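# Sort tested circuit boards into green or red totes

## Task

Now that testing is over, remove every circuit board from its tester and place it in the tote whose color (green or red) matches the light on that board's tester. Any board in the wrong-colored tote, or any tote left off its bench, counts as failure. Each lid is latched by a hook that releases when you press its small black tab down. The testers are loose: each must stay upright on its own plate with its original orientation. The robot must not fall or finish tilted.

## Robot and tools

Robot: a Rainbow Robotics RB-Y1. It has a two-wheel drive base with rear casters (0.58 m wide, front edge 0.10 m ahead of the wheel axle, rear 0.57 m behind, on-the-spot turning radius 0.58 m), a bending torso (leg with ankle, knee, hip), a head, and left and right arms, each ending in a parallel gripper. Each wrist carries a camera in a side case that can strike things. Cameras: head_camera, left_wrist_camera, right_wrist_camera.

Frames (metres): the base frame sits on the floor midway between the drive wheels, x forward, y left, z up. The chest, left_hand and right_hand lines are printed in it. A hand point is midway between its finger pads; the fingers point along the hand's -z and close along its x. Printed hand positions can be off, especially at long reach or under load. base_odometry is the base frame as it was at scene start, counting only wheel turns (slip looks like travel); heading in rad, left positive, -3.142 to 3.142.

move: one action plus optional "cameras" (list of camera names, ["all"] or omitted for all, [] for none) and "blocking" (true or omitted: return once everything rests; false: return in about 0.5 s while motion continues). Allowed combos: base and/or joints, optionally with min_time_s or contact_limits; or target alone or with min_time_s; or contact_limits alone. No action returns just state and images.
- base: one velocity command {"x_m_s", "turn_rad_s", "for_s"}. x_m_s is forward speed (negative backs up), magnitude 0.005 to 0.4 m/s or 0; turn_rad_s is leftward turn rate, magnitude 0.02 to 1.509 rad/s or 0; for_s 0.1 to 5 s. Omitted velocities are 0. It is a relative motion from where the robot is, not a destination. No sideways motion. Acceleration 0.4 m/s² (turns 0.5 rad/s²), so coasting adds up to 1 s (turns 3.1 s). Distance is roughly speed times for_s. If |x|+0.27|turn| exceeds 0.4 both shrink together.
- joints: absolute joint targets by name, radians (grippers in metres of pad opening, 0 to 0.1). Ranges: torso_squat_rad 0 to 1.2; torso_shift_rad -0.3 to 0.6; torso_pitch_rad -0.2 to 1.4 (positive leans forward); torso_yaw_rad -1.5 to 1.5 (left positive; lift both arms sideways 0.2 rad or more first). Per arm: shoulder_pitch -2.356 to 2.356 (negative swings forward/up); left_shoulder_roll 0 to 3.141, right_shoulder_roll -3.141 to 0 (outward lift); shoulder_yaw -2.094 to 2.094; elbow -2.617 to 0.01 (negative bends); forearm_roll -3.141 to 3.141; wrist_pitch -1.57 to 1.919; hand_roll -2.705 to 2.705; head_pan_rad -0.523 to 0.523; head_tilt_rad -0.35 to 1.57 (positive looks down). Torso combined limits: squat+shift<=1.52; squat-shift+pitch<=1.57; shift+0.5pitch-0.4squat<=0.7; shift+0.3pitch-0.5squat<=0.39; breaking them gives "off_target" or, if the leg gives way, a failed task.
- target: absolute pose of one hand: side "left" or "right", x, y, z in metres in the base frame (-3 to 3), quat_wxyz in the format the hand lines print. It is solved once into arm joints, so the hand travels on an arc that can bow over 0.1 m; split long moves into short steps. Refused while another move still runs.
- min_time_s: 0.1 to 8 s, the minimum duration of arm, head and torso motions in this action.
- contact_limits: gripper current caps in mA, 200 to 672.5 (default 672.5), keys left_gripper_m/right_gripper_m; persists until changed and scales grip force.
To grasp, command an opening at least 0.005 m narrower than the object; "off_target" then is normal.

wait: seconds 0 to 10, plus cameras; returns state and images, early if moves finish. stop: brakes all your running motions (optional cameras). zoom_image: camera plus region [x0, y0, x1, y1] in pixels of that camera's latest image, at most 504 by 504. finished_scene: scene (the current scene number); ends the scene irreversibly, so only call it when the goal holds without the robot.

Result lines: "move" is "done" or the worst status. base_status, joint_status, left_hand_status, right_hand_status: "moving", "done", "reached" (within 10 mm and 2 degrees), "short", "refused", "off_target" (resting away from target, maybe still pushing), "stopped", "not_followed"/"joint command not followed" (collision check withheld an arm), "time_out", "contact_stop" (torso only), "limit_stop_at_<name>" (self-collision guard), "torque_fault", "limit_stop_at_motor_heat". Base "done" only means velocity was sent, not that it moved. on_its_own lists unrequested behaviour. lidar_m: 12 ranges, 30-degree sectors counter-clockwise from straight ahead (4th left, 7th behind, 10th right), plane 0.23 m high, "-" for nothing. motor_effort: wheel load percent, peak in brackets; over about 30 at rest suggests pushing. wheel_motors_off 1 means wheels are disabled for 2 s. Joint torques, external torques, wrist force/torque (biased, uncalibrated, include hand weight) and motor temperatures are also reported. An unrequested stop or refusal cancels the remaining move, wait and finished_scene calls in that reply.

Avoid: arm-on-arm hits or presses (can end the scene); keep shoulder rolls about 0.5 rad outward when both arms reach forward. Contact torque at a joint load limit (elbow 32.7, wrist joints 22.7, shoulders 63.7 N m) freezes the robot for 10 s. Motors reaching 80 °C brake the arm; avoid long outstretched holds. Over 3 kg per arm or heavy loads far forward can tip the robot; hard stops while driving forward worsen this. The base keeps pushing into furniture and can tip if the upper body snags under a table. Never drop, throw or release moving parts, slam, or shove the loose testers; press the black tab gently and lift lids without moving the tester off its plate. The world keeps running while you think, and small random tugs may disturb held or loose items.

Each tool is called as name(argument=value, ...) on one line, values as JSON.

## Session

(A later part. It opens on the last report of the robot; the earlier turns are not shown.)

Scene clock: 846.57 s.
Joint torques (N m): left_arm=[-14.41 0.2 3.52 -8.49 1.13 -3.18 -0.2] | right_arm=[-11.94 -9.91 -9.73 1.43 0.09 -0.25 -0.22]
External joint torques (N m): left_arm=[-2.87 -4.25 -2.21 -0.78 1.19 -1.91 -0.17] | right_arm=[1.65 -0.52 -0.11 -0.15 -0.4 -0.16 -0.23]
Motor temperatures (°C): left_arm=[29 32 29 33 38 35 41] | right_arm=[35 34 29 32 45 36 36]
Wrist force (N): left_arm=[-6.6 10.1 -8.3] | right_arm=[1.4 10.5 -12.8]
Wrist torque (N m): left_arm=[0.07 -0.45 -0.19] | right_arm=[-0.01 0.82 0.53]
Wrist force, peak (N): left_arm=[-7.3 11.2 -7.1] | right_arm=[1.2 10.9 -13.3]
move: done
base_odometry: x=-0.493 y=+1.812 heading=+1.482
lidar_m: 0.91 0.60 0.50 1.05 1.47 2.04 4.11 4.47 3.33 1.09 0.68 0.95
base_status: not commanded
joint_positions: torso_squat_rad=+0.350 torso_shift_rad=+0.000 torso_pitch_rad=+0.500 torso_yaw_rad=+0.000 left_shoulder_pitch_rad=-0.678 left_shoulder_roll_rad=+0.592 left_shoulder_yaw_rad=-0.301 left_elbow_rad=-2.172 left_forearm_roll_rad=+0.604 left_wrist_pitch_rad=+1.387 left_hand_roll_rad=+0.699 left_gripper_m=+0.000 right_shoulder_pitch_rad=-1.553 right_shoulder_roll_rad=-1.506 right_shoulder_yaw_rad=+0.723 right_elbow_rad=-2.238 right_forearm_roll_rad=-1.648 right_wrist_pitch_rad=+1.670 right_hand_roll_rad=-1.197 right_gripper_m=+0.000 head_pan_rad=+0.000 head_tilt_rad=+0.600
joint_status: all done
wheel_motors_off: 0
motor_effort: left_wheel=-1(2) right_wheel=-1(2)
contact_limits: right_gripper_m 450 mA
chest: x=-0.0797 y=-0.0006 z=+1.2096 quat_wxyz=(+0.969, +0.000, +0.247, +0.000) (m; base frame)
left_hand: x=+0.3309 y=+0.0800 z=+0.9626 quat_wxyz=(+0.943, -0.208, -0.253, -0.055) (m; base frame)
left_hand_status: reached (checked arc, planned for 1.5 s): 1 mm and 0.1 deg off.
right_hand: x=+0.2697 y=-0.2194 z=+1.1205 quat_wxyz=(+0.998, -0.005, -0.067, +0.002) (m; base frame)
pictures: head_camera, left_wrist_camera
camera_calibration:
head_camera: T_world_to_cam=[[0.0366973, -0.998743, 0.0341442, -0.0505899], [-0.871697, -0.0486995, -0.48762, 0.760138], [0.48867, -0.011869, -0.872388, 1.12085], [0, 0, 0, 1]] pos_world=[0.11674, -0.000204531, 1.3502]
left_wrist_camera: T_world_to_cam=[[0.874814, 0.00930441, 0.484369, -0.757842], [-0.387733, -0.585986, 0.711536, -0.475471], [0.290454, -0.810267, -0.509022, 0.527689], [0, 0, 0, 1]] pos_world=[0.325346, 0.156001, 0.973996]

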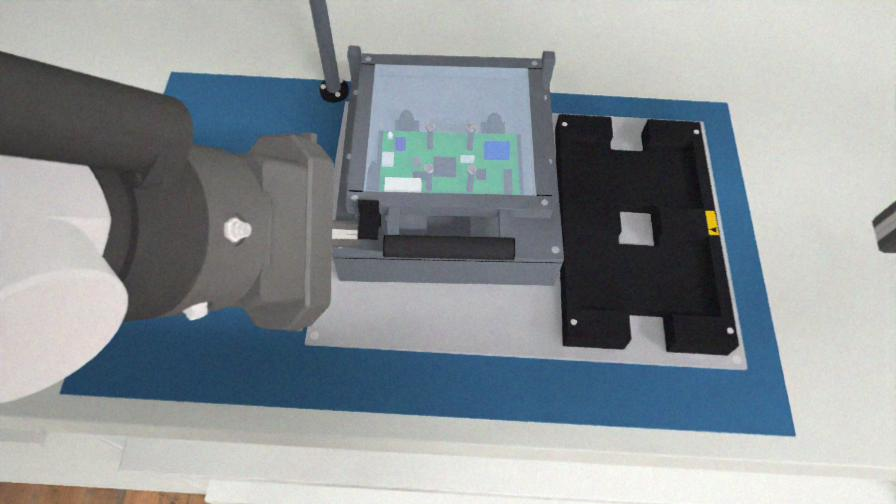

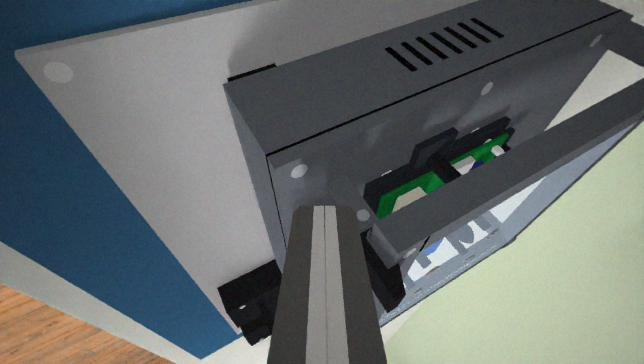

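move(target={"side":"left","x":0.295,"y":0.113,"z":1.026,"quat_wxyz":[0.943,-0.209,-0.253,-0.056]}, min_time_s=1.5, cameras=["head_camera","left_wrist_camera"])

zoom_image(camera="head_camera", region=[300, 120, 600, 290])

Scene clock: 855.90 s.
Joint torques (N m): left_arm=[-8.25 7.16 6.84 -5.82 0.1 -0.98 0.36] | right_arm=[-11.76 -9.72 -9.93 1.43 0.1 -0.32 -0.17]
External joint torques (N m): left_arm=[1.7 1.01 0.95 0.02 0.29 0.27 0.4] | right_arm=[1.83 -0.33 -0.31 -0.15 -0.39 -0.24 -0.18]
Motor temperatures (°C): left_arm=[29 32 29 33 38 35 41] | right_arm=[35 34 29 32 45 36 36]
Wrist force (N): left_arm=[-4.6 2.3 -8.7] | right_arm=[1.2 10.3 -13.1]
Wrist torque (N m): left_arm=[-0.14 -0.56 -0.21] | right_arm=[-0.01 0.79 0.53]
Wrist force, peak (N): left_arm=[-7.3 10.1 -8.1] | right_arm=[0.9 10.9 -13.4]
move: done
base_odometry: x=-0.493 y=+1.812 heading=+1.482
lidar_m: 0.91 0.60 0.51 1.06 1.47 2.05 4.11 4.46 3.34 1.09 0.68 0.94
base_status: not commanded
joint_positions: torso_squat_rad=+0.350 torso_shift_rad=+0.000 torso_pitch_rad=+0.500 torso_yaw_rad=+0.000 left_shoulder_pitch_rad=-0.646 left_shoulder_roll_rad=+0.717 left_shoulder_yaw_rad=-0.142 left_elbow_rad=-2.434 left_forearm_roll_rad=+0.782 left_wrist_pitch_rad=+1.564 left_hand_roll_rad=+0.803 left_gripper_m=+0.000 right_shoulder_pitch_rad=-1.553 right_shoulder_roll_rad=-1.506 right_shoulder_yaw_rad=+0.723 right_elbow_rad=-2.238 right_forearm_roll_rad=-1.648 right_wrist_pitch_rad=+1.670 right_hand_roll_rad=-1.197 right_gripper_m=+0.000 head_pan_rad=+0.000 head_tilt_rad=+0.600
joint_status: all done
wheel_motors_off: 0
motor_effort: left_wheel=+0(2) right_wheel=+1(2)
contact_limits: right_gripper_m 450 mA
chest: x=-0.0797 y=-0.0007 z=+1.2096 quat_wxyz=(+0.969, +0.000, +0.247, +0.000) (m; base frame)
left_hand: x=+0.2950 y=+0.1127 z=+1.0260 quat_wxyz=(+0.943, -0.209, -0.253, -0.056) (m; base frame)
left_hand_status: reached (checked arc, planned for 1.5 s): 0 mm and 0.0 deg off.
right_hand: x=+0.2696 y=-0.2195 z=+1.1205 quat_wxyz=(+0.998, -0.005, -0.067, +0.002) (m; base frame)
pictures: head_camera, left_wrist_camera
camera_calibration:
head_camera: T_world_to_cam=[[0.0366392, -0.998747, 0.0340904, -0.0505841], [-0.8717, -0.0486226, -0.487622, 0.760138], [0.488669, -0.0118505, -0.872389, 1.12085], [0, 0, 0, 1]] pos_world=[0.116741, -0.000278227, 1.3502]
left_wrist_camera: T_world_to_cam=[[0.874285, 0.00864404, 0.485336, -0.758217], [-0.389488, -0.58422, 0.71203, -0.51551], [0.289698, -0.811549, -0.507408, 0.595636], [0, 0, 0, 1]] pos_world=[0.289558, 0.188771, 1.03728]

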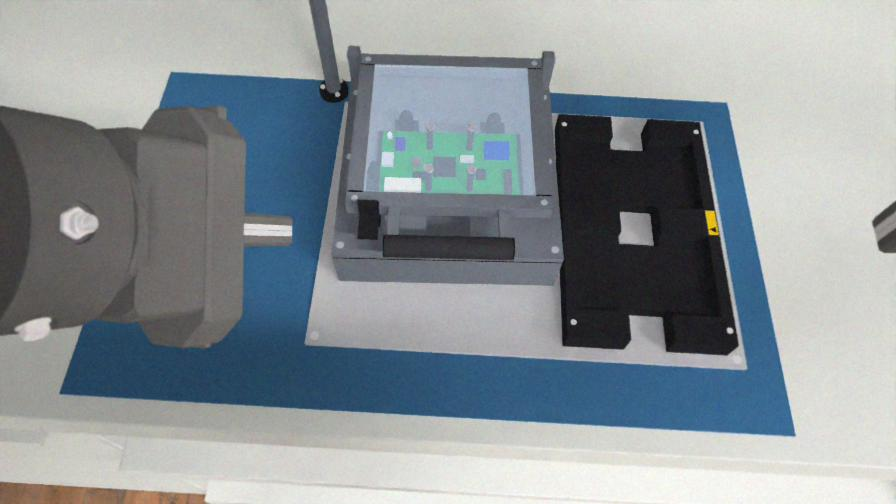

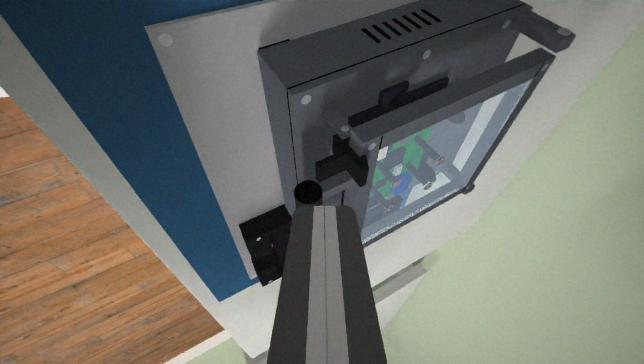

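Scaled by 1.680 from the camera's 896x504 image, which has a finer 1280x720 frame.

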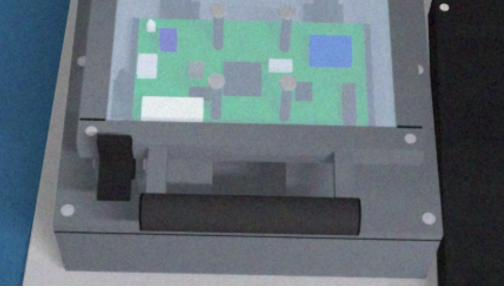

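move(target={"side":"left","x":0.329,"y":0.066,"z":1.005,"quat_wxyz":[0.943,-0.209,-0.253,-0.056]}, min_time_s=1.5, cameras=["head_camera","left_wrist_camera"])

zoom_image(camera="left_wrist_camera", region=[200, 60, 480, 300])

zoom_image(camera="head_camera", region=[300, 120, 600, 290])

Scene clock: 870.27 s.
Joint torques (N m): left_arm=[-12.53 2.88 4.67 -5.15 -0.12 -1.54 0.4] | right_arm=[-11.77 -9.71 -9.8 1.53 0.19 -0.29 -0.21]
External joint torques (N m): left_arm=[-0.09 -1.49 -1.27 1.64 0.07 -0.28 0.44] | right_arm=[1.82 -0.32 -0.19 -0.04 -0.3 -0.21 -0.21]
Motor temperatures (°C): left_arm=[29 32 29 33 38 35 41] | right_arm=[35 34 29 32 45 36 36]
Wrist force (N): left_arm=[-5.2 2.4 -8.8] | right_arm=[1.3 10.6 -12.9]
Wrist torque (N m): left_arm=[-0.16 -0.63 -0.18] | right_arm=[-0.02 0.83 0.53]
Wrist force, peak (N): left_arm=[-4.9 2.4 -9.1] | right_arm=[1.7 11.0 -13.4]
move: done
base_odometry: x=-0.493 y=+1.812 heading=+1.482
lidar_m: 0.91 0.60 0.50 1.06 1.47 2.05 4.11 4.46 3.33 1.09 0.67 0.95
base_status: not commanded
joint_positions: torso_squat_rad=+0.350 torso_shift_rad=+0.000 torso_pitch_rad=+0.500 torso_yaw_rad=+0.000 left_shoulder_pitch_rad=-0.791 left_shoulder_roll_rad=+0.602 left_shoulder_yaw_rad=-0.303 left_elbow_rad=-2.244 left_forearm_roll_rad=+0.642 left_wrist_pitch_rad=+1.524 left_hand_roll_rad=+0.804 left_gripper_m=+0.000 right_shoulder_pitch_rad=-1.553 right_shoulder_roll_rad=-1.506 right_shoulder_yaw_rad=+0.723 right_elbow_rad=-2.238 right_forearm_roll_rad=-1.648 right_wrist_pitch_rad=+1.670 right_hand_roll_rad=-1.197 right_gripper_m=+0.000 head_pan_rad=+0.000 head_tilt_rad=+0.600
joint_status: all done
wheel_motors_off: 0
motor_effort: left_wheel=+0(3) right_wheel=+0(2)
contact_limits: right_gripper_m 450 mA
chest: x=-0.0797 y=-0.0007 z=+1.2096 quat_wxyz=(+0.969, +0.000, +0.247, +0.000) (m; base frame)
left_hand: x=+0.3290 y=+0.0662 z=+1.0051 quat_wxyz=(+0.943, -0.209, -0.253, -0.056) (m; base frame)
left_hand_status: reached (checked arc, planned for 1.5 s): 0 mm and 0.0 deg off.
right_hand: x=+0.2696 y=-0.2195 z=+1.1205 quat_wxyz=(+0.998, -0.005, -0.067, +0.001) (m; base frame)
pictures: head_camera, left_wrist_camera
camera_calibration:
head_camera: T_world_to_cam=[[0.036633, -0.998747, 0.034094, -0.050589], [-0.8717, -0.0486189, -0.487623, 0.760138], [0.488669, -0.0118567, -0.872389, 1.12085], [0, 0, 0, 1]] pos_world=[0.11674, -0.000278998, 1.3502]
left_wrist_camera: T_world_to_cam=[[0.874332, 0.0089078, 0.485247, -0.777317], [-0.389154, -0.584576, 0.71192, -0.514511], [0.290005, -0.81129, -0.507647, 0.537511], [0, 0, 0, 1]] pos_world=[0.323529, 0.142231, 1.01635]

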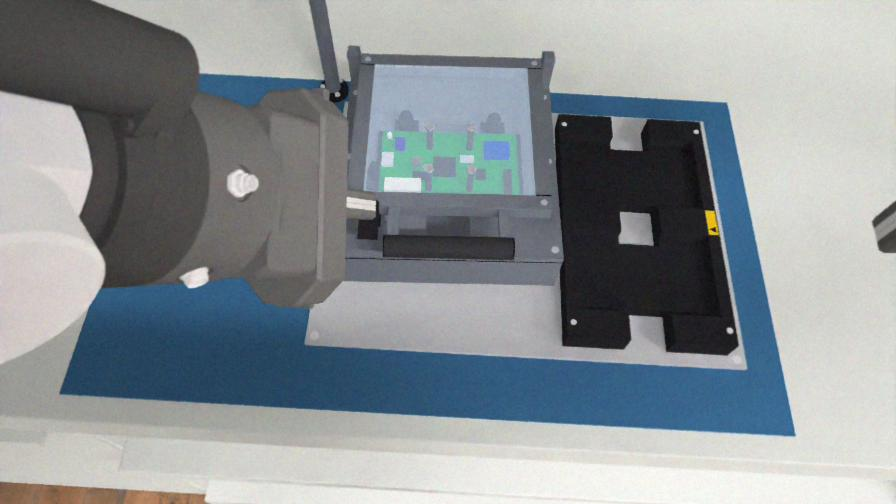

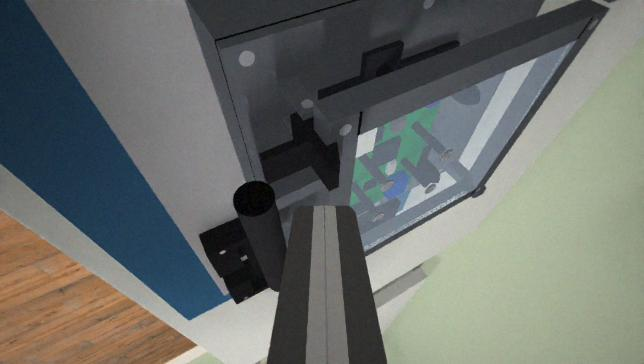

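Scaled by 1.800 from the camera's 644x364 image, which has a finer 920x520 frame.

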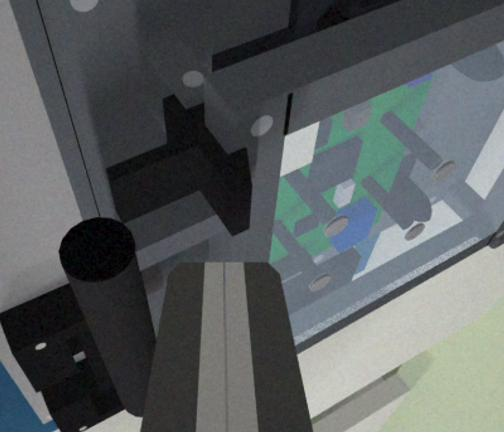

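Scaled by 1.680 from the camera's 896x504 image, which has a finer 1280x720 frame.

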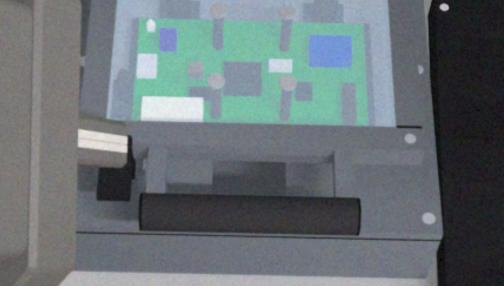

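move(target={"side":"left","x":0.328,"y":0.068,"z":0.978,"quat_wxyz":[0.943,-0.209,-0.253,-0.056]}, min_time_s=1.2, cameras=["head_camera"])

move(target={"side":"left","x":0.328,"y":0.068,"z":0.965,"quat_wxyz":[0.943,-0.209,-0.253,-0.056]}, min_time_s=1.2, cameras=["head_camera","left_wrist_camera"])

zoom_image(camera="head_camera", region=[300, 120, 600, 290])

Scene clock: 886.53 s.
Joint torques (N m): left_arm=[-9.1 2.05 3 -4.66 0.25 -1.22 -0.21] | right_arm=[-11.9 -9.72 -9.44 1.29 0.24 -0.28 -0.29]
External joint torques (N m): left_arm=[2.8 -2.15 -2.84 2.73 0.39 0.05 -0.18] | right_arm=[1.7 -0.33 0.17 -0.28 -0.25 -0.2 -0.3]
Motor temperatures (°C): left_arm=[29 32 29 33 38 35 41] | right_arm=[35 34 29 32 45 36 36]
Wrist force (N): left_arm=[-3.1 2.0 -3.1] | right_arm=[1.3 10.6 -13.2]
Wrist torque (N m): left_arm=[-0.09 -0.60 -0.21] | right_arm=[-0.02 0.78 0.53]
Wrist force, peak (N): left_arm=[-5.3 2.2 -9.3] | right_arm=[1.1 10.8 -13.5]
move: done
base_odometry: x=-0.493 y=+1.812 heading=+1.482
lidar_m: 0.91 0.61 0.50 1.05 1.47 2.05 4.11 4.47 3.34 1.08 0.68 0.94
base_status: not commanded
joint_positions: torso_squat_rad=+0.350 torso_shift_rad=+0.000 torso_pitch_rad=+0.500 torso_yaw_rad=+0.000 left_shoulder_pitch_rad=-0.728 left_shoulder_roll_rad=+0.596 left_shoulder_yaw_rad=-0.328 left_elbow_rad=-2.205 left_forearm_roll_rad=+0.601 left_wrist_pitch_rad=+1.436 left_hand_roll_rad=+0.763 left_gripper_m=+0.000 right_shoulder_pitch_rad=-1.553 right_shoulder_roll_rad=-1.506 right_shoulder_yaw_rad=+0.723 right_elbow_rad=-2.238 right_forearm_roll_rad=-1.648 right_wrist_pitch_rad=+1.670 right_hand_roll_rad=-1.197 right_gripper_m=+0.000 head_pan_rad=+0.000 head_tilt_rad=+0.600
joint_status: all done
wheel_motors_off: 0
motor_effort: left_wheel=-1(2) right_wheel=-1(2)
contact_limits: right_gripper_m 450 mA
chest: x=-0.0798 y=-0.0007 z=+1.2096 quat_wxyz=(+0.969, +0.000, +0.247, +0.000) (m; base frame)
left_hand: x=+0.3283 y=+0.0682 z=+0.9785 quat_wxyz=(+0.943, -0.209, -0.254, -0.056) (m; base frame)
left_hand_status: reached (checked arc, planned for 1.2 s): 1 mm and 0.1 deg off.
right_hand: x=+0.2696 y=-0.2195 z=+1.1206 quat_wxyz=(+0.998, -0.005, -0.067, +0.001) (m; base frame)
pictures: head_camera
camera_calibration:
head_camera: T_world_to_cam=[[0.0366308, -0.998747, 0.0340963, -0.0505908], [-0.87167, -0.0486189, -0.487676, 0.760178], [0.488723, -0.0118567, -0.872359, 1.12084], [0, 0, 0, 1]] pos_world=[0.116697, -0.000278894, 1.35022]

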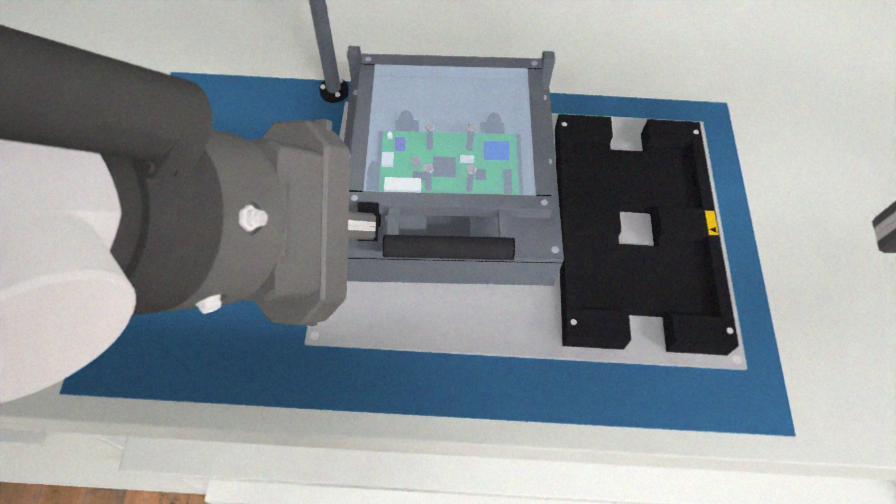

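Scene clock: 888.07 s.
Joint torques (N m): left_arm=[-0.84 0.55 -4.39 10.12 -1.47 -0.72 -0.32] | right_arm=[-11.9 -9.84 -9.41 1.4 0.12 -0.3 -0.26]
External joint torques (N m): left_arm=[10.92 -3.56 -10.18 17.73 -1.34 0.55 -0.29] | right_arm=[1.69 -0.47 0.2 -0.19 -0.38 -0.22 -0.26]
Motor temperatures (°C): left_arm=[29 32 29 33 38 35 41] | right_arm=[35 34 29 32 45 36 36]
Wrist force (N): left_arm=[-4.7 -5.4 67.4] | right_arm=[1.4 10.6 -13.2]
Wrist torque (N m): left_arm=[0.00 -0.11 -0.14] | right_arm=[-0.05 0.82 0.54]
Wrist force, peak (N): left_arm=[-4.7 -5.4 67.9] | right_arm=[1.2 10.7 -13.4]
move: done
base_odometry: x=-0.493 y=+1.812 heading=+1.482
lidar_m: 0.90 0.60 0.51 1.05 1.47 2.04 4.11 4.47 3.34 1.09 0.69 0.94
base_status: not commanded
joint_positions: torso_squat_rad=+0.350 torso_shift_rad=-0.001 torso_pitch_rad=+0.497 torso_yaw_rad=+0.000 left_shoulder_pitch_rad=-0.706 left_shoulder_roll_rad=+0.592 left_shoulder_yaw_rad=-0.340 left_elbow_rad=-2.187 left_forearm_roll_rad=+0.582 left_wrist_pitch_rad=+1.396 left_hand_roll_rad=+0.746 left_gripper_m=+0.000 right_shoulder_pitch_rad=-1.553 right_shoulder_roll_rad=-1.506 right_shoulder_yaw_rad=+0.723 right_elbow_rad=-2.238 right_forearm_roll_rad=-1.648 right_wrist_pitch_rad=+1.670 right_hand_roll_rad=-1.197 right_gripper_m=+0.000 head_pan_rad=+0.000 head_tilt_rad=+0.600
joint_status: all done
wheel_motors_off: 0
motor_effort: left_wheel=+6(7) right_wheel=+0(2)
contact_limits: right_gripper_m 450 mA
chest: x=-0.0811 y=-0.0005 z=+1.2099 quat_wxyz=(+0.969, +0.000, +0.246, +0.000) (m; base frame)
left_hand: x=+0.3276 y=+0.0683 z=+0.9693 quat_wxyz=(+0.942, -0.209, -0.257, -0.057) (m; base frame)
left_hand_status: reached (checked arc, planned for 1.2 s): 4 mm and 0.5 deg off.
right_hand: x=+0.2685 y=-0.2192 z=+1.1217 quat_wxyz=(+0.998, -0.005, -0.068, +0.002) (m; base frame)
pictures: head_camera, left_wrist_camera
camera_calibration:
head_camera: T_world_to_cam=[[0.0369617, -0.998733, 0.0341638, -0.0504694], [-0.87045, -0.0489693, -0.489815, 0.761807], [0.490867, -0.0116334, -0.871157, 1.1205], [0, 0, 0, 1]] pos_world=[0.114963, -0.000064971, 1.351]
left_wrist_camera: T_world_to_cam=[[0.870306, 0.00897238, 0.492429, -0.764402], [-0.39546, -0.58322, 0.709553, -0.484176], [0.293561, -0.812264, -0.504032, 0.516874], [0, 0, 0, 1]] pos_world=[0.322058, 0.144316, 0.980483]

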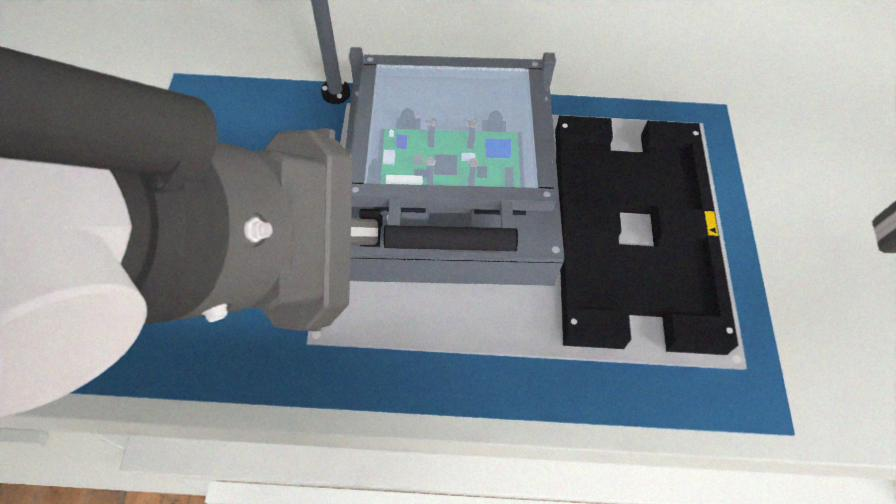

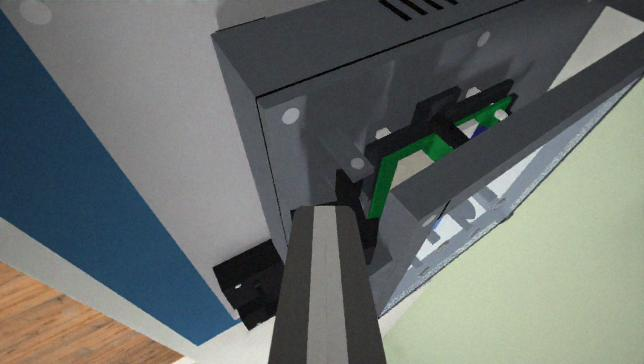

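Scaled by 1.680 from the camera's 896x504 image, which has a finer 1280x720 frame.

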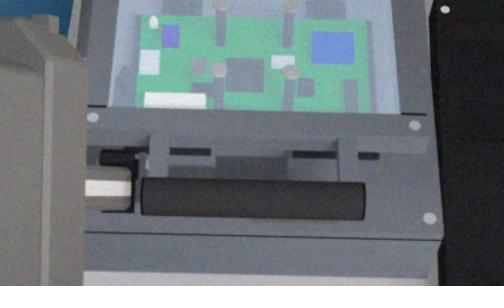

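move(target={"side":"left","x":0.315,"y":0.085,"z":1.015,"quat_wxyz":[0.943,-0.209,-0.253,-0.056]}, min_time_s=1, cameras=[])

move(target={"side":"left","x":0.20,"y":0.22,"z":1.08,"quat_wxyz":[0.942,-0.251,-0.211,-0.076]}, min_time_s=1.5, cameras=["head_camera"])

zoom_image(camera="head_camera", region=[300, 120, 600, 290])

Scene clock: 896.50 s.
Joint torques (N m): left_arm=[-11.67 6.14 6.94 -6.28 0.17 -0.92 0.33] | right_arm=[-11.85 -9.97 -9.59 1.49 0.19 -0.33 -0.29]
External joint torques (N m): left_arm=[-0.14 1.02 0.94 0.12 0.36 0.32 0.36] | right_arm=[1.75 -0.58 0.03 -0.08 -0.3 -0.25 -0.3]
Motor temperatures (°C): left_arm=[29 32 29 33 38 35 41] | right_arm=[35 34 29 32 45 36 36]
Wrist force (N): left_arm=[-4.8 2.3 -8.9] | right_arm=[1.2 10.6 -12.9]
Wrist torque (N m): left_arm=[-0.13 -0.60 -0.22] | right_arm=[-0.02 0.80 0.52]
Wrist force, peak (N): left_arm=[-4.7 -5.6 67.7] | right_arm=[1.0 10.9 -13.4]
move: done
base_odometry: x=-0.493 y=+1.812 heading=+1.482
lidar_m: 0.91 0.60 0.50 1.06 1.47 2.05 4.11 4.46 3.34 1.09 0.68 0.94
base_status: not commanded
joint_positions: torso_squat_rad=+0.350 torso_shift_rad=+0.000 torso_pitch_rad=+0.500 torso_yaw_rad=+0.000 left_shoulder_pitch_rad=-0.742 left_shoulder_roll_rad=+0.654 left_shoulder_yaw_rad=-0.251 left_elbow_rad=-2.321 left_forearm_roll_rad=+0.697 left_wrist_pitch_rad=+1.541 left_hand_roll_rad=+0.811 left_gripper_m=+0.000 right_shoulder_pitch_rad=-1.553 right_shoulder_roll_rad=-1.506 right_shoulder_yaw_rad=+0.723 right_elbow_rad=-2.238 right_forearm_roll_rad=-1.648 right_wrist_pitch_rad=+1.670 right_hand_roll_rad=-1.197 right_gripper_m=+0.000 head_pan_rad=+0.000 head_tilt_rad=+0.600
joint_status: all done
wheel_motors_off: 0
motor_effort: left_wheel=+2(7) right_wheel=+0(3)
contact_limits: right_gripper_m 450 mA
chest: x=-0.0798 y=-0.0007 z=+1.2096 quat_wxyz=(+0.969, +0.000, +0.247, +0.000) (m; base frame)
left_hand: x=+0.3159 y=+0.0844 z=+1.0135 quat_wxyz=(+0.943, -0.209, -0.252, -0.056) (m; base frame)
left_hand_status: reached (checked arc, planned for 1.0 s): 2 mm and 0.1 deg off.
right_hand: x=+0.2696 y=-0.2194 z=+1.1206 quat_wxyz=(+0.998, -0.005, -0.067, +0.002) (m; base frame)
pictures: none
No camera images: "cameras" was empty.

Scene clock: 898.37 s.
Joint torques (N m): left_arm=[-2.72 10.04 6.12 -2.69 0.3 -1.01 -0.06] | right_arm=[-11.71 -9.58 -9.41 1.51 0.17 -0.34 -0.19]
External joint torques (N m): left_arm=[0.49 0.58 0.6 -0.03 -0.01 0.23 -0.04] | right_arm=[1.88 -0.19 0.2 -0.06 -0.33 -0.26 -0.2]
Motor temperatures (°C): left_arm=[29 32 29 33 38 35 41] | right_arm=[35 34 29 32 45 36 36]
Wrist force (N): left_arm=[-4.2 2.6 -8.8] | right_arm=[1.3 10.5 -13.2]
Wrist torque (N m): left_arm=[-0.15 -0.53 -0.20] | right_arm=[-0.01 0.81 0.54]
Wrist force, peak (N): left_arm=[-4.8 2.4 -9.3] | right_arm=[1.3 10.7 -13.4]
move: done
base_odometry: x=-0.493 y=+1.812 heading=+1.482
lidar_m: 0.91 0.61 0.50 1.05 1.47 2.05 4.11 4.46 3.34 1.09 0.68 0.94
base_status: not commanded
joint_positions: torso_squat_rad=+0.350 torso_shift_rad=+0.000 torso_pitch_rad=+0.500 torso_yaw_rad=+0.000 left_shoulder_pitch_rad=-0.180 left_shoulder_roll_rad=+0.826 left_shoulder_yaw_rad=+0.639 left_elbow_rad=-2.617 left_forearm_roll_rad=+1.498 left_wrist_pitch_rad=+1.625 left_hand_roll_rad=+0.549 left_gripper_m=+0.000 right_shoulder_pitch_rad=-1.553 right_shoulder_roll_rad=-1.506 right_shoulder_yaw_rad=+0.723 right_elbow_rad=-2.238 right_forearm_roll_rad=-1.648 right_wrist_pitch_rad=+1.670 right_hand_roll_rad=-1.197 right_gripper_m=+0.000 head_pan_rad=+0.000 head_tilt_rad=+0.600
joint_status: all done
wheel_motors_off: 0
motor_effort: left_wheel=+1(3) right_wheel=+1(3)
contact_limits: right_gripper_m 450 mA
chest: x=-0.0798 y=-0.0007 z=+1.2096 quat_wxyz=(+0.969, +0.000, +0.247, +0.000) (m; base frame)
left_hand: x=+0.2002 y=+0.2200 z=+1.0800 quat_wxyz=(+0.942, -0.252, -0.210, -0.076) (m; base frame)
left_hand_status: reached (checked arc, planned for 1.5 s): 0 mm and 0.2 deg off.
right_hand: x=+0.2696 y=-0.2195 z=+1.1206 quat_wxyz=(+0.998, -0.005, -0.067, +0.001) (m; base frame)
pictures: head_camera
camera_calibration:
head_camera: T_world_to_cam=[[0.0365828, -0.99875, 0.0340507, -0.0505758], [-0.87164, -0.0485555, -0.487735, 0.760234], [0.488779, -0.0118373, -0.872327, 1.12083], [0, 0, 0, 1]] pos_world=[0.116664, -0.000331611, 1.35024]

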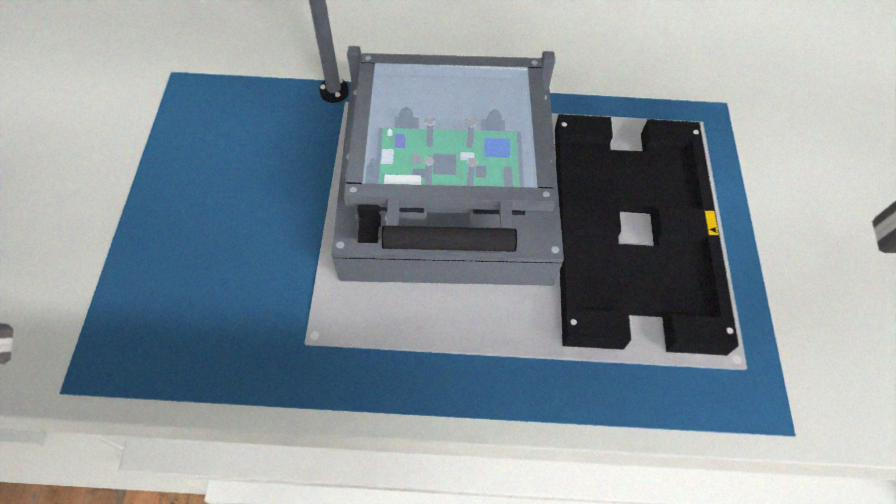

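Scaled by 1.680 from the camera's 896x504 image, which has a finer 1280x720 frame.

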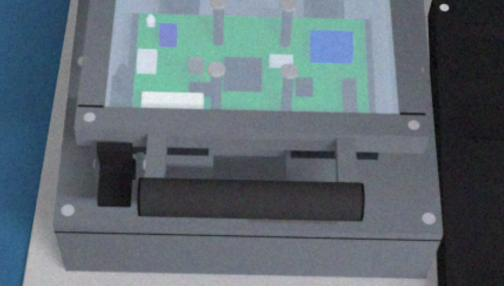

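move(joints={"right_gripper_m":0.026}, contact_limits={"right_gripper_m":350}, cameras=[])

move(target={"side":"right","x":0.305,"y":-0.051,"z":1.032,"quat_wxyz":[0.943,0.209,-0.253,0.056]}, min_time_s=2, cameras=["head_camera","right_wrist_camera"])

zoom_image(camera="right_wrist_camera", region=[150, 100, 500, 364])

Scene clock: 923.43 s.
Joint torques (N m): left_arm=[-2.77 10.2 5.95 -2.66 0.29 -1.08 -0.06] | right_arm=[-11.99 -9.68 -9.85 1.48 0.13 -0.22 -0.33]
External joint torques (N m): left_arm=[0.44 0.75 0.43 0 -0.03 0.17 -0.03] | right_arm=[1.6 -0.29 -0.23 -0.09 -0.36 -0.14 -0.34]
Motor temperatures (°C): left_arm=[29 32 29 33 38 35 41] | right_arm=[35 34 29 32 45 36 36]
Wrist force (N): left_arm=[-4.3 2.5 -9.0] | right_arm=[1.1 10.9 -13.0]
Wrist torque (N m): left_arm=[-0.16 -0.55 -0.21] | right_arm=[-0.06 0.77 0.53]
Wrist force, peak (N): left_arm=[-4.6 2.6 -9.1] | right_arm=[1.3 10.9 -13.5]
move: done
base_odometry: x=-0.493 y=+1.812 heading=+1.482
lidar_m: 0.91 0.61 0.50 1.04 1.46 2.05 4.10 4.47 3.34 1.09 0.69 0.94
base_status: not commanded
joint_positions: torso_squat_rad=+0.350 torso_shift_rad=+0.000 torso_pitch_rad=+0.500 torso_yaw_rad=+0.000 left_shoulder_pitch_rad=-0.180 left_shoulder_roll_rad=+0.826 left_shoulder_yaw_rad=+0.639 left_elbow_rad=-2.617 left_forearm_roll_rad=+1.498 left_wrist_pitch_rad=+1.625 left_hand_roll_rad=+0.549 left_gripper_m=+0.000 right_shoulder_pitch_rad=-1.553 right_shoulder_roll_rad=-1.506 right_shoulder_yaw_rad=+0.723 right_elbow_rad=-2.238 right_forearm_roll_rad=-1.648 right_wrist_pitch_rad=+1.670 right_hand_roll_rad=-1.197 right_gripper_m=+0.026 head_pan_rad=+0.000 head_tilt_rad=+0.600
joint_status: all done
wheel_motors_off: 0
motor_effort: left_wheel=+0(3) right_wheel=+1(2)
contact_limits: right_gripper_m 350 mA
chest: x=-0.0798 y=-0.0007 z=+1.2096 quat_wxyz=(+0.969, +0.000, +0.247, +0.000) (m; base frame)
left_hand: x=+0.2002 y=+0.2200 z=+1.0800 quat_wxyz=(+0.942, -0.252, -0.210, -0.076) (m; base frame)
right_hand: x=+0.2696 y=-0.2195 z=+1.1206 quat_wxyz=(+0.998, -0.005, -0.067, +0.001) (m; base frame)
pictures: none
No camera images: "cameras" was empty.

Scene clock: 925.77 s.
Joint torques (N m): left_arm=[-2.75 9.84 5.91 -2.53 0.28 -1.12 -0.04] | right_arm=[-12.98 -5.53 -8.81 -3.25 0.98 -0.96 -0.15]
External joint torques (N m): left_arm=[0.46 0.39 0.39 0.13 -0.03 0.12 -0.01] | right_arm=[1.97 2.35 1.12 -0.1 -0.09 -0.09 -0.18]
Motor temperatures (°C): left_arm=[29 32 29 33 38 35 41] | right_arm=[35 34 29 32 45 36 36]
Wrist force (N): left_arm=[-4.4 2.3 -8.9] | right_arm=[-1.1 8.6 -11.3]
Wrist torque (N m): left_arm=[-0.11 -0.56 -0.21] | right_arm=[0.05 0.62 0.50]
Wrist force, peak (N): left_arm=[-4.2 2.7 -9.1] | right_arm=[1.4 10.6 -13.3]
move: done
base_odometry: x=-0.493 y=+1.812 heading=+1.482
lidar_m: 0.91 0.60 0.51 1.05 1.47 2.04 4.11 4.46 3.33 1.09 0.68 0.94
base_status: not commanded
joint_positions: torso_squat_rad=+0.350 torso_shift_rad=+0.000 torso_pitch_rad=+0.500 torso_yaw_rad=+0.000 left_shoulder_pitch_rad=-0.180 left_shoulder_roll_rad=+0.826 left_shoulder_yaw_rad=+0.639 left_elbow_rad=-2.617 left_forearm_roll_rad=+1.498 left_wrist_pitch_rad=+1.625 left_hand_roll_rad=+0.549 left_gripper_m=+0.000 right_shoulder_pitch_rad=-1.293 right_shoulder_roll_rad=-1.136 right_shoulder_yaw_rad=+0.913 right_elbow_rad=-2.358 right_forearm_roll_rad=-0.791 right_wrist_pitch_rad=+1.179 right_hand_roll_rad=-1.458 right_gripper_m=+0.026 head_pan_rad=+0.000 head_tilt_rad=+0.600
joint_status: all done
wheel_motors_off: 0
motor_effort: left_wheel=+1(3) right_wheel=+1(2)
contact_limits: right_gripper_m 350 mA
chest: x=-0.0798 y=-0.0007 z=+1.2096 quat_wxyz=(+0.969, +0.000, +0.247, +0.000) (m; base frame)
left_hand: x=+0.2002 y=+0.2200 z=+1.0800 quat_wxyz=(+0.942, -0.252, -0.210, -0.076) (m; base frame)
right_hand: x=+0.3051 y=-0.0512 z=+1.0324 quat_wxyz=(+0.943, +0.209, -0.253, +0.056) (m; base frame)
right_hand_status: reached (checked arc, planned for 2.0 s): 0 mm and 0.0 deg off.
pictures: head_camera, right_wrist_camera
camera_calibration:
head_camera: T_world_to_cam=[[0.0365828, -0.99875, 0.0340509, -0.0505758], [-0.87164, -0.0485555, -0.487735, 0.760234], [0.488779, -0.0118374, -0.872327, 1.12083], [0, 0, 0, 1]] pos_world=[0.116665, -0.000331461, 1.35024]
right_wrist_camera: T_world_to_cam=[[-0.861879, 0.0255176, -0.506472, 0.78964], [-0.382053, 0.624071, 0.681594, -0.521967], [0.333467, 0.780951, -0.528125, 0.55515], [0, 0, 0, 1]] pos_world=[0.296031, -0.12795, 1.04889]

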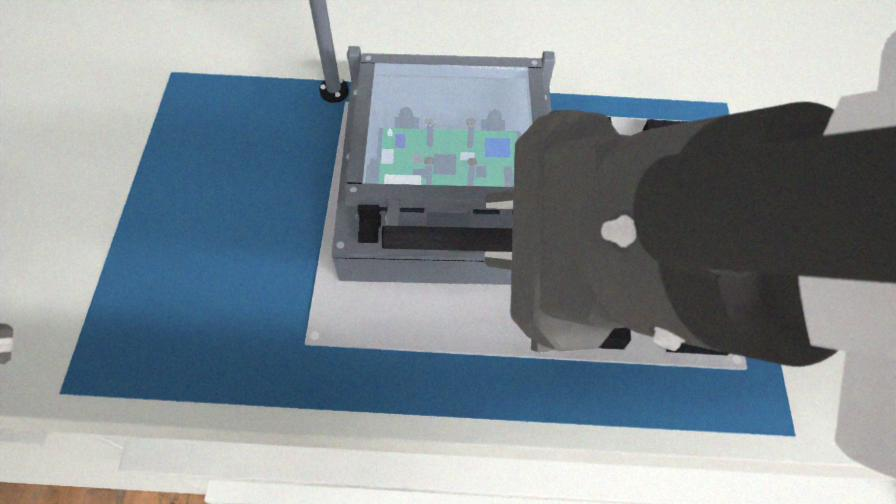

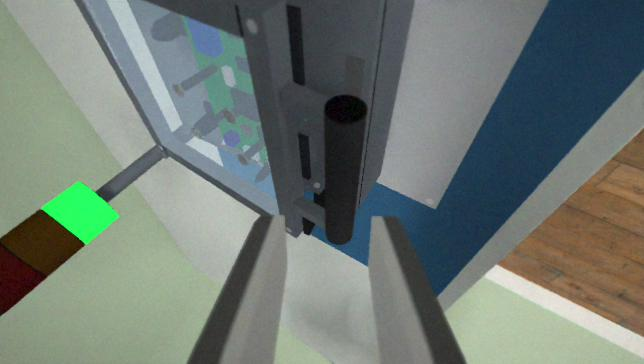

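Scaled by 1.440 from the camera's 644x364 image, which has a finer 1265x715 frame.

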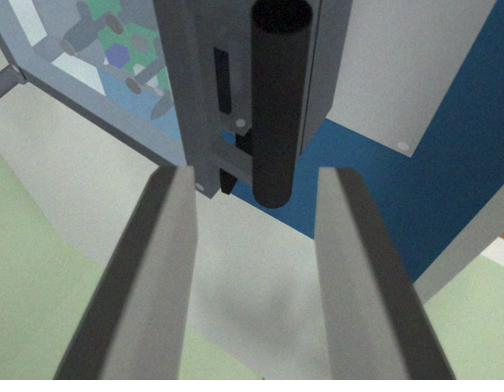

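move(target={"side":"right","x":0.319,"y":-0.034,"z":1.001,"quat_wxyz":[0.943,0.209,-0.253,0.056]}, min_time_s=1, cameras=["head_camera","right_wrist_camera"])

zoom_image(camera="right_wrist_camera", region=[150, 100, 500, 364])

zoom_image(camera="head_camera", region=[350, 150, 650, 320])

Scene clock: 936.33 s.
Joint torques (N m): left_arm=[-2.71 10.12 5.93 -2.56 0.31 -1.01 -0.02] | right_arm=[-12.89 -4.9 -8.79 -2.95 0.95 -1.22 0.35]
External joint torques (N m): left_arm=[0.5 0.66 0.41 0.1 0 0.24 0.01] | right_arm=[2.93 2.39 1.33 1.11 -0.09 -0.33 0.32]
Motor temperatures (°C): left_arm=[29 32 29 33 38 35 41] | right_arm=[35 34 29 32 45 36 36]
Wrist force (N): left_arm=[-4.3 2.5 -9.0] | right_arm=[-1.4 8.6 -11.3]
Wrist torque (N m): left_arm=[-0.15 -0.55 -0.20] | right_arm=[0.03 0.60 0.47]
Wrist force, peak (N): left_arm=[-4.4 2.7 -9.2] | right_arm=[-1.2 8.7 -11.8]
move: done
base_odometry: x=-0.493 y=+1.812 heading=+1.482
lidar_m: 0.91 0.60 0.51 1.05 1.46 2.05 4.11 4.47 3.33 1.09 0.68 0.95
base_status: not commanded
joint_positions: torso_squat_rad=+0.350 torso_shift_rad=+0.000 torso_pitch_rad=+0.500 torso_yaw_rad=+0.000 left_shoulder_pitch_rad=-0.180 left_shoulder_roll_rad=+0.826 left_shoulder_yaw_rad=+0.639 left_elbow_rad=-2.617 left_forearm_roll_rad=+1.498 left_wrist_pitch_rad=+1.625 left_hand_roll_rad=+0.549 left_gripper_m=+0.000 right_shoulder_pitch_rad=-1.274 right_shoulder_roll_rad=-1.033 right_shoulder_yaw_rad=+0.970 right_elbow_rad=-2.242 right_forearm_roll_rad=-0.701 right_wrist_pitch_rad=+1.146 right_hand_roll_rad=-1.431 right_gripper_m=+0.026 head_pan_rad=+0.000 head_tilt_rad=+0.600
joint_status: all done
wheel_motors_off: 0
motor_effort: left_wheel=+2(3) right_wheel=+1(4)
contact_limits: right_gripper_m 350 mA
chest: x=-0.0798 y=-0.0007 z=+1.2096 quat_wxyz=(+0.969, +0.000, +0.247, +0.000) (m; base frame)
left_hand: x=+0.2002 y=+0.2200 z=+1.0800 quat_wxyz=(+0.942, -0.252, -0.210, -0.076) (m; base frame)
right_hand: x=+0.3191 y=-0.0342 z=+1.0014 quat_wxyz=(+0.943, +0.209, -0.253, +0.056) (m; base frame)
right_hand_status: reached (checked arc, planned for 1.0 s): 0 mm and 0.1 deg off.
pictures: head_camera, right_wrist_camera
camera_calibration:
head_camera: T_world_to_cam=[[0.0365827, -0.99875, 0.0340506, -0.0505756], [-0.87164, -0.0485553, -0.487735, 0.760234], [0.488779, -0.0118372, -0.872327, 1.12083], [0, 0, 0, 1]] pos_world=[0.116665, -0.000331683, 1.35024]
right_wrist_camera: T_world_to_cam=[[-0.861554, 0.0257807, -0.507011, 0.78598], [-0.382113, 0.624599, 0.681077, -0.505535], [0.334237, 0.78052, -0.528275, 0.520792], [0, 0, 0, 1]] pos_world=[0.309925, -0.110995, 1.01793]

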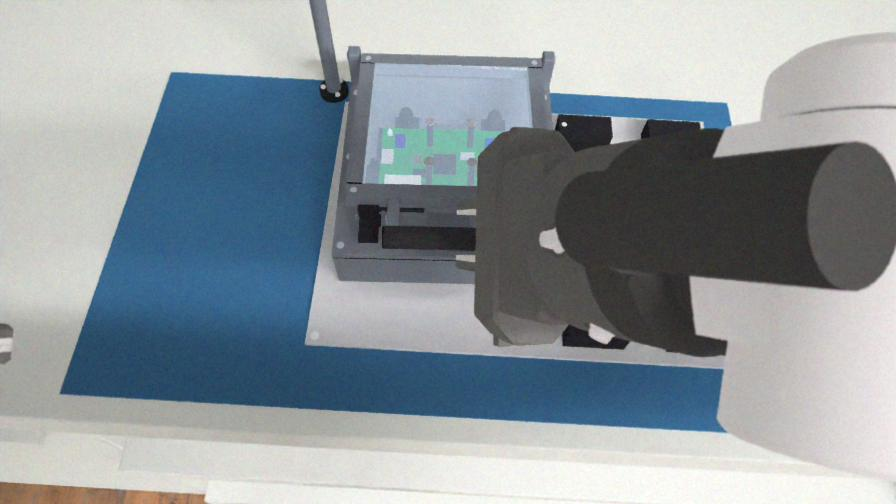

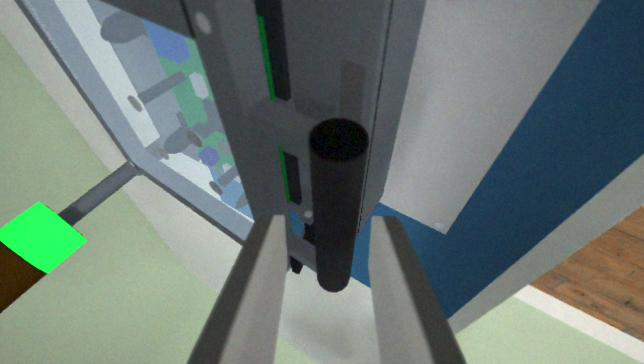

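Scaled by 1.440 from the camera's 644x364 image, which has a finer 1265x715 frame.

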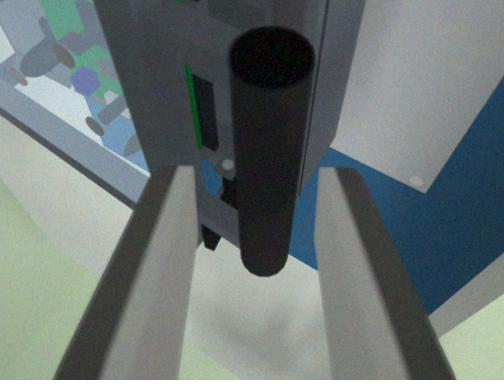

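Scaled by 1.680 from the camera's 896x504 image, which has a finer 1280x720 frame.

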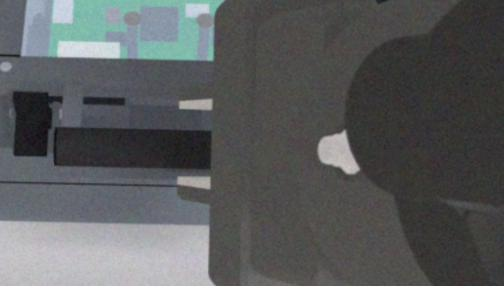

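move(target={"side":"right","x":0.330,"y":-0.0255,"z":0.984,"quat_wxyz":[0.943,0.209,-0.253,0.056]}, min_time_s=1, cameras=["head_camera"])

move(joints={"right_gripper_m":0.006}, cameras=["head_camera","right_wrist_camera"])

zoom_image(camera="head_camera", region=[300, 120, 600, 290])

Scene clock: 943.53 s.
Joint torques (N m): left_arm=[-2.66 10 5.76 -2.62 0.36 -1.12 0.01] | right_arm=[-13.67 -4.48 -8.87 -3.18 1.04 -1.19 0.37]
External joint torques (N m): left_arm=[0.55 0.54 0.25 0.05 0.05 0.13 0.04] | right_arm=[2.74 2.52 1.36 1.26 0.04 -0.27 0.34]
Motor temperatures (°C): left_arm=[29 32 29 33 38 35 41] | right_arm=[35 34 29 32 45 36 36]
Wrist force (N): left_arm=[-4.0 2.5 -8.8] | right_arm=[-1.1 8.5 -11.2]
Wrist torque (N m): left_arm=[-0.15 -0.52 -0.21] | right_arm=[0.03 0.66 0.49]
Wrist force, peak (N): left_arm=[-4.4 2.7 -9.3] | right_arm=[-1.4 8.9 -11.7]
move: done
base_odometry: x=-0.493 y=+1.812 heading=+1.482
lidar_m: 0.91 0.60 0.51 1.06 1.47 2.05 4.11 4.46 3.34 1.08 0.69 0.94
base_status: not commanded
joint_positions: torso_squat_rad=+0.350 torso_shift_rad=+0.000 torso_pitch_rad=+0.500 torso_yaw_rad=+0.000 left_shoulder_pitch_rad=-0.180 left_shoulder_roll_rad=+0.826 left_shoulder_yaw_rad=+0.639 left_elbow_rad=-2.617 left_forearm_roll_rad=+1.498 left_wrist_pitch_rad=+1.625 left_hand_roll_rad=+0.549 left_gripper_m=+0.000 right_shoulder_pitch_rad=-1.269 right_shoulder_roll_rad=-0.980 right_shoulder_yaw_rad=+0.995 right_elbow_rad=-2.158 right_forearm_roll_rad=-0.670 right_wrist_pitch_rad=+1.112 right_hand_roll_rad=-1.404 right_gripper_m=+0.026 head_pan_rad=+0.000 head_tilt_rad=+0.600
joint_status: all done
wheel_motors_off: 0
motor_effort: left_wheel=+1(3) right_wheel=+1(2)
contact_limits: right_gripper_m 350 mA
chest: x=-0.0798 y=-0.0007 z=+1.2096 quat_wxyz=(+0.969, +0.000, +0.247, +0.000) (m; base frame)
left_hand: x=+0.2002 y=+0.2200 z=+1.0800 quat_wxyz=(+0.942, -0.252, -0.210, -0.076) (m; base frame)
right_hand: x=+0.3303 y=-0.0256 z=+0.9844 quat_wxyz=(+0.943, +0.209, -0.253, +0.056) (m; base frame)
right_hand_status: reached (checked arc, planned for 1.0 s): 0 mm and 0.1 deg off.
pictures: head_camera
camera_calibration:
head_camera: T_world_to_cam=[[0.0365828, -0.99875, 0.0340506, -0.0505756], [-0.87164, -0.0485554, -0.487736, 0.760234], [0.488779, -0.0118371, -0.872327, 1.12083], [0, 0, 0, 1]] pos_world=[0.116665, -0.000331606, 1.35024]

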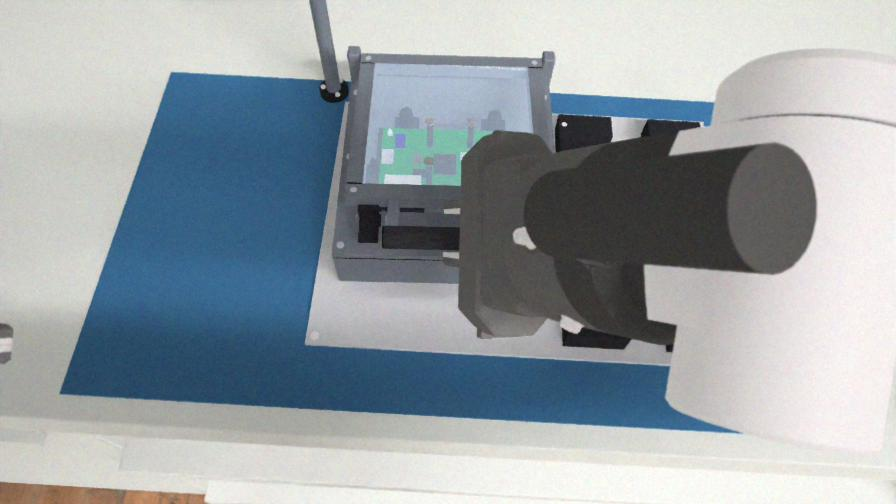

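Scene clock: 944.23 s.
Joint torques (N m): left_arm=[-2.77 10.13 5.82 -2.67 0.34 -1.05 0.02] | right_arm=[-16.25 -5.67 -11.56 -2.41 2.3 -1.31 0.31]
External joint torques (N m): left_arm=[0.44 0.67 0.3 -0.01 0.02 0.19 0.05] | right_arm=[0.14 1.33 -1.34 2.03 1.3 -0.39 0.28]
Motor temperatures (°C): left_arm=[29 32 29 33 38 35 41] | right_arm=[35 34 29 32 45 36 36]
Wrist force (N): left_arm=[-4.4 2.5 -8.8] | right_arm=[-8.1 7.9 -8.4]
Wrist torque (N m): left_arm=[-0.14 -0.56 -0.21] | right_arm=[0.04 0.81 0.49]
Wrist force, peak (N): left_arm=[-4.3 2.8 -9.1] | right_arm=[-13.6 8.1 -9.3]
move: off_target
base_odometry: x=-0.493 y=+1.812 heading=+1.482
lidar_m: 0.91 0.60 0.50 1.05 1.47 2.05 4.11 4.47 3.34 1.09 0.68 0.94
base_status: not commanded
joint_positions: torso_squat_rad=+0.350 torso_shift_rad=+0.000 torso_pitch_rad=+0.500 torso_yaw_rad=+0.000 left_shoulder_pitch_rad=-0.180 left_shoulder_roll_rad=+0.826 left_shoulder_yaw_rad=+0.639 left_elbow_rad=-2.617 left_forearm_roll_rad=+1.498 left_wrist_pitch_rad=+1.625 left_hand_roll_rad=+0.549 left_gripper_m=+0.000 right_shoulder_pitch_rad=-1.268 right_shoulder_roll_rad=-0.980 right_shoulder_yaw_rad=+0.995 right_elbow_rad=-2.158 right_forearm_roll_rad=-0.671 right_wrist_pitch_rad=+1.112 right_hand_roll_rad=-1.404 right_gripper_m=+0.015 head_pan_rad=+0.000 head_tilt_rad=+0.600
joint_status: right_gripper_m off_target (ended at +0.015, target +0.006)
wheel_motors_off: 0
motor_effort: left_wheel=+1(3) right_wheel=+2(3)
contact_limits: right_gripper_m 350 mA
chest: x=-0.0798 y=-0.0007 z=+1.2096 quat_wxyz=(+0.969, +0.000, +0.247, +0.000) (m; base frame)
left_hand: x=+0.2002 y=+0.2200 z=+1.0800 quat_wxyz=(+0.942, -0.252, -0.210, -0.076) (m; base frame)
right_hand: x=+0.3297 y=-0.0256 z=+0.9839 quat_wxyz=(+0.943, +0.209, -0.253, +0.056) (m; base frame)
pictures: head_camera, right_wrist_camera
camera_calibration:
head_camera: T_world_to_cam=[[0.0365739, -0.998751, 0.0340542, -0.0505804], [-0.87164, -0.0485494, -0.487736, 0.760219], [0.48878, -0.0118446, -0.872327, 1.12083], [0, 0, 0, 1]] pos_world=[0.116647, -0.000333271, 1.35024]
right_wrist_camera: T_world_to_cam=[[-0.862276, 0.0253933, -0.505802, 0.785074], [-0.381386, 0.624548, 0.681531, -0.495597], [0.333204, 0.780573, -0.528848, 0.502134], [0, 0, 0, 1]] pos_world=[0.320623, -0.102364, 1.00041]

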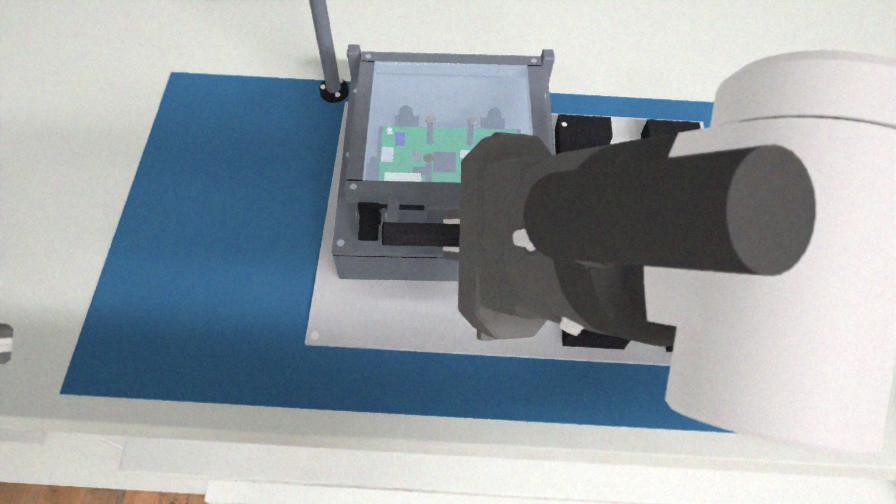

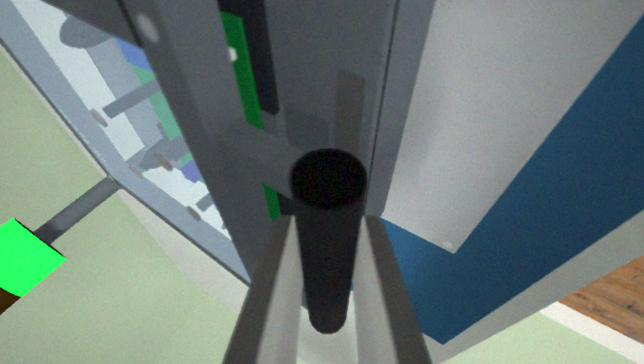

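Scaled by 1.680 from the camera's 896x504 image, which has a finer 1280x720 frame.

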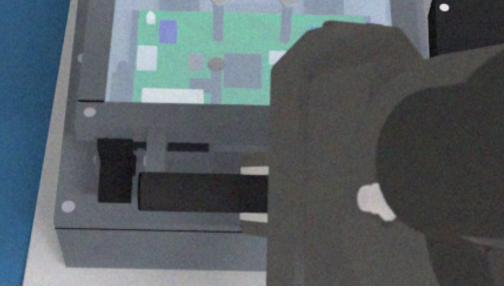

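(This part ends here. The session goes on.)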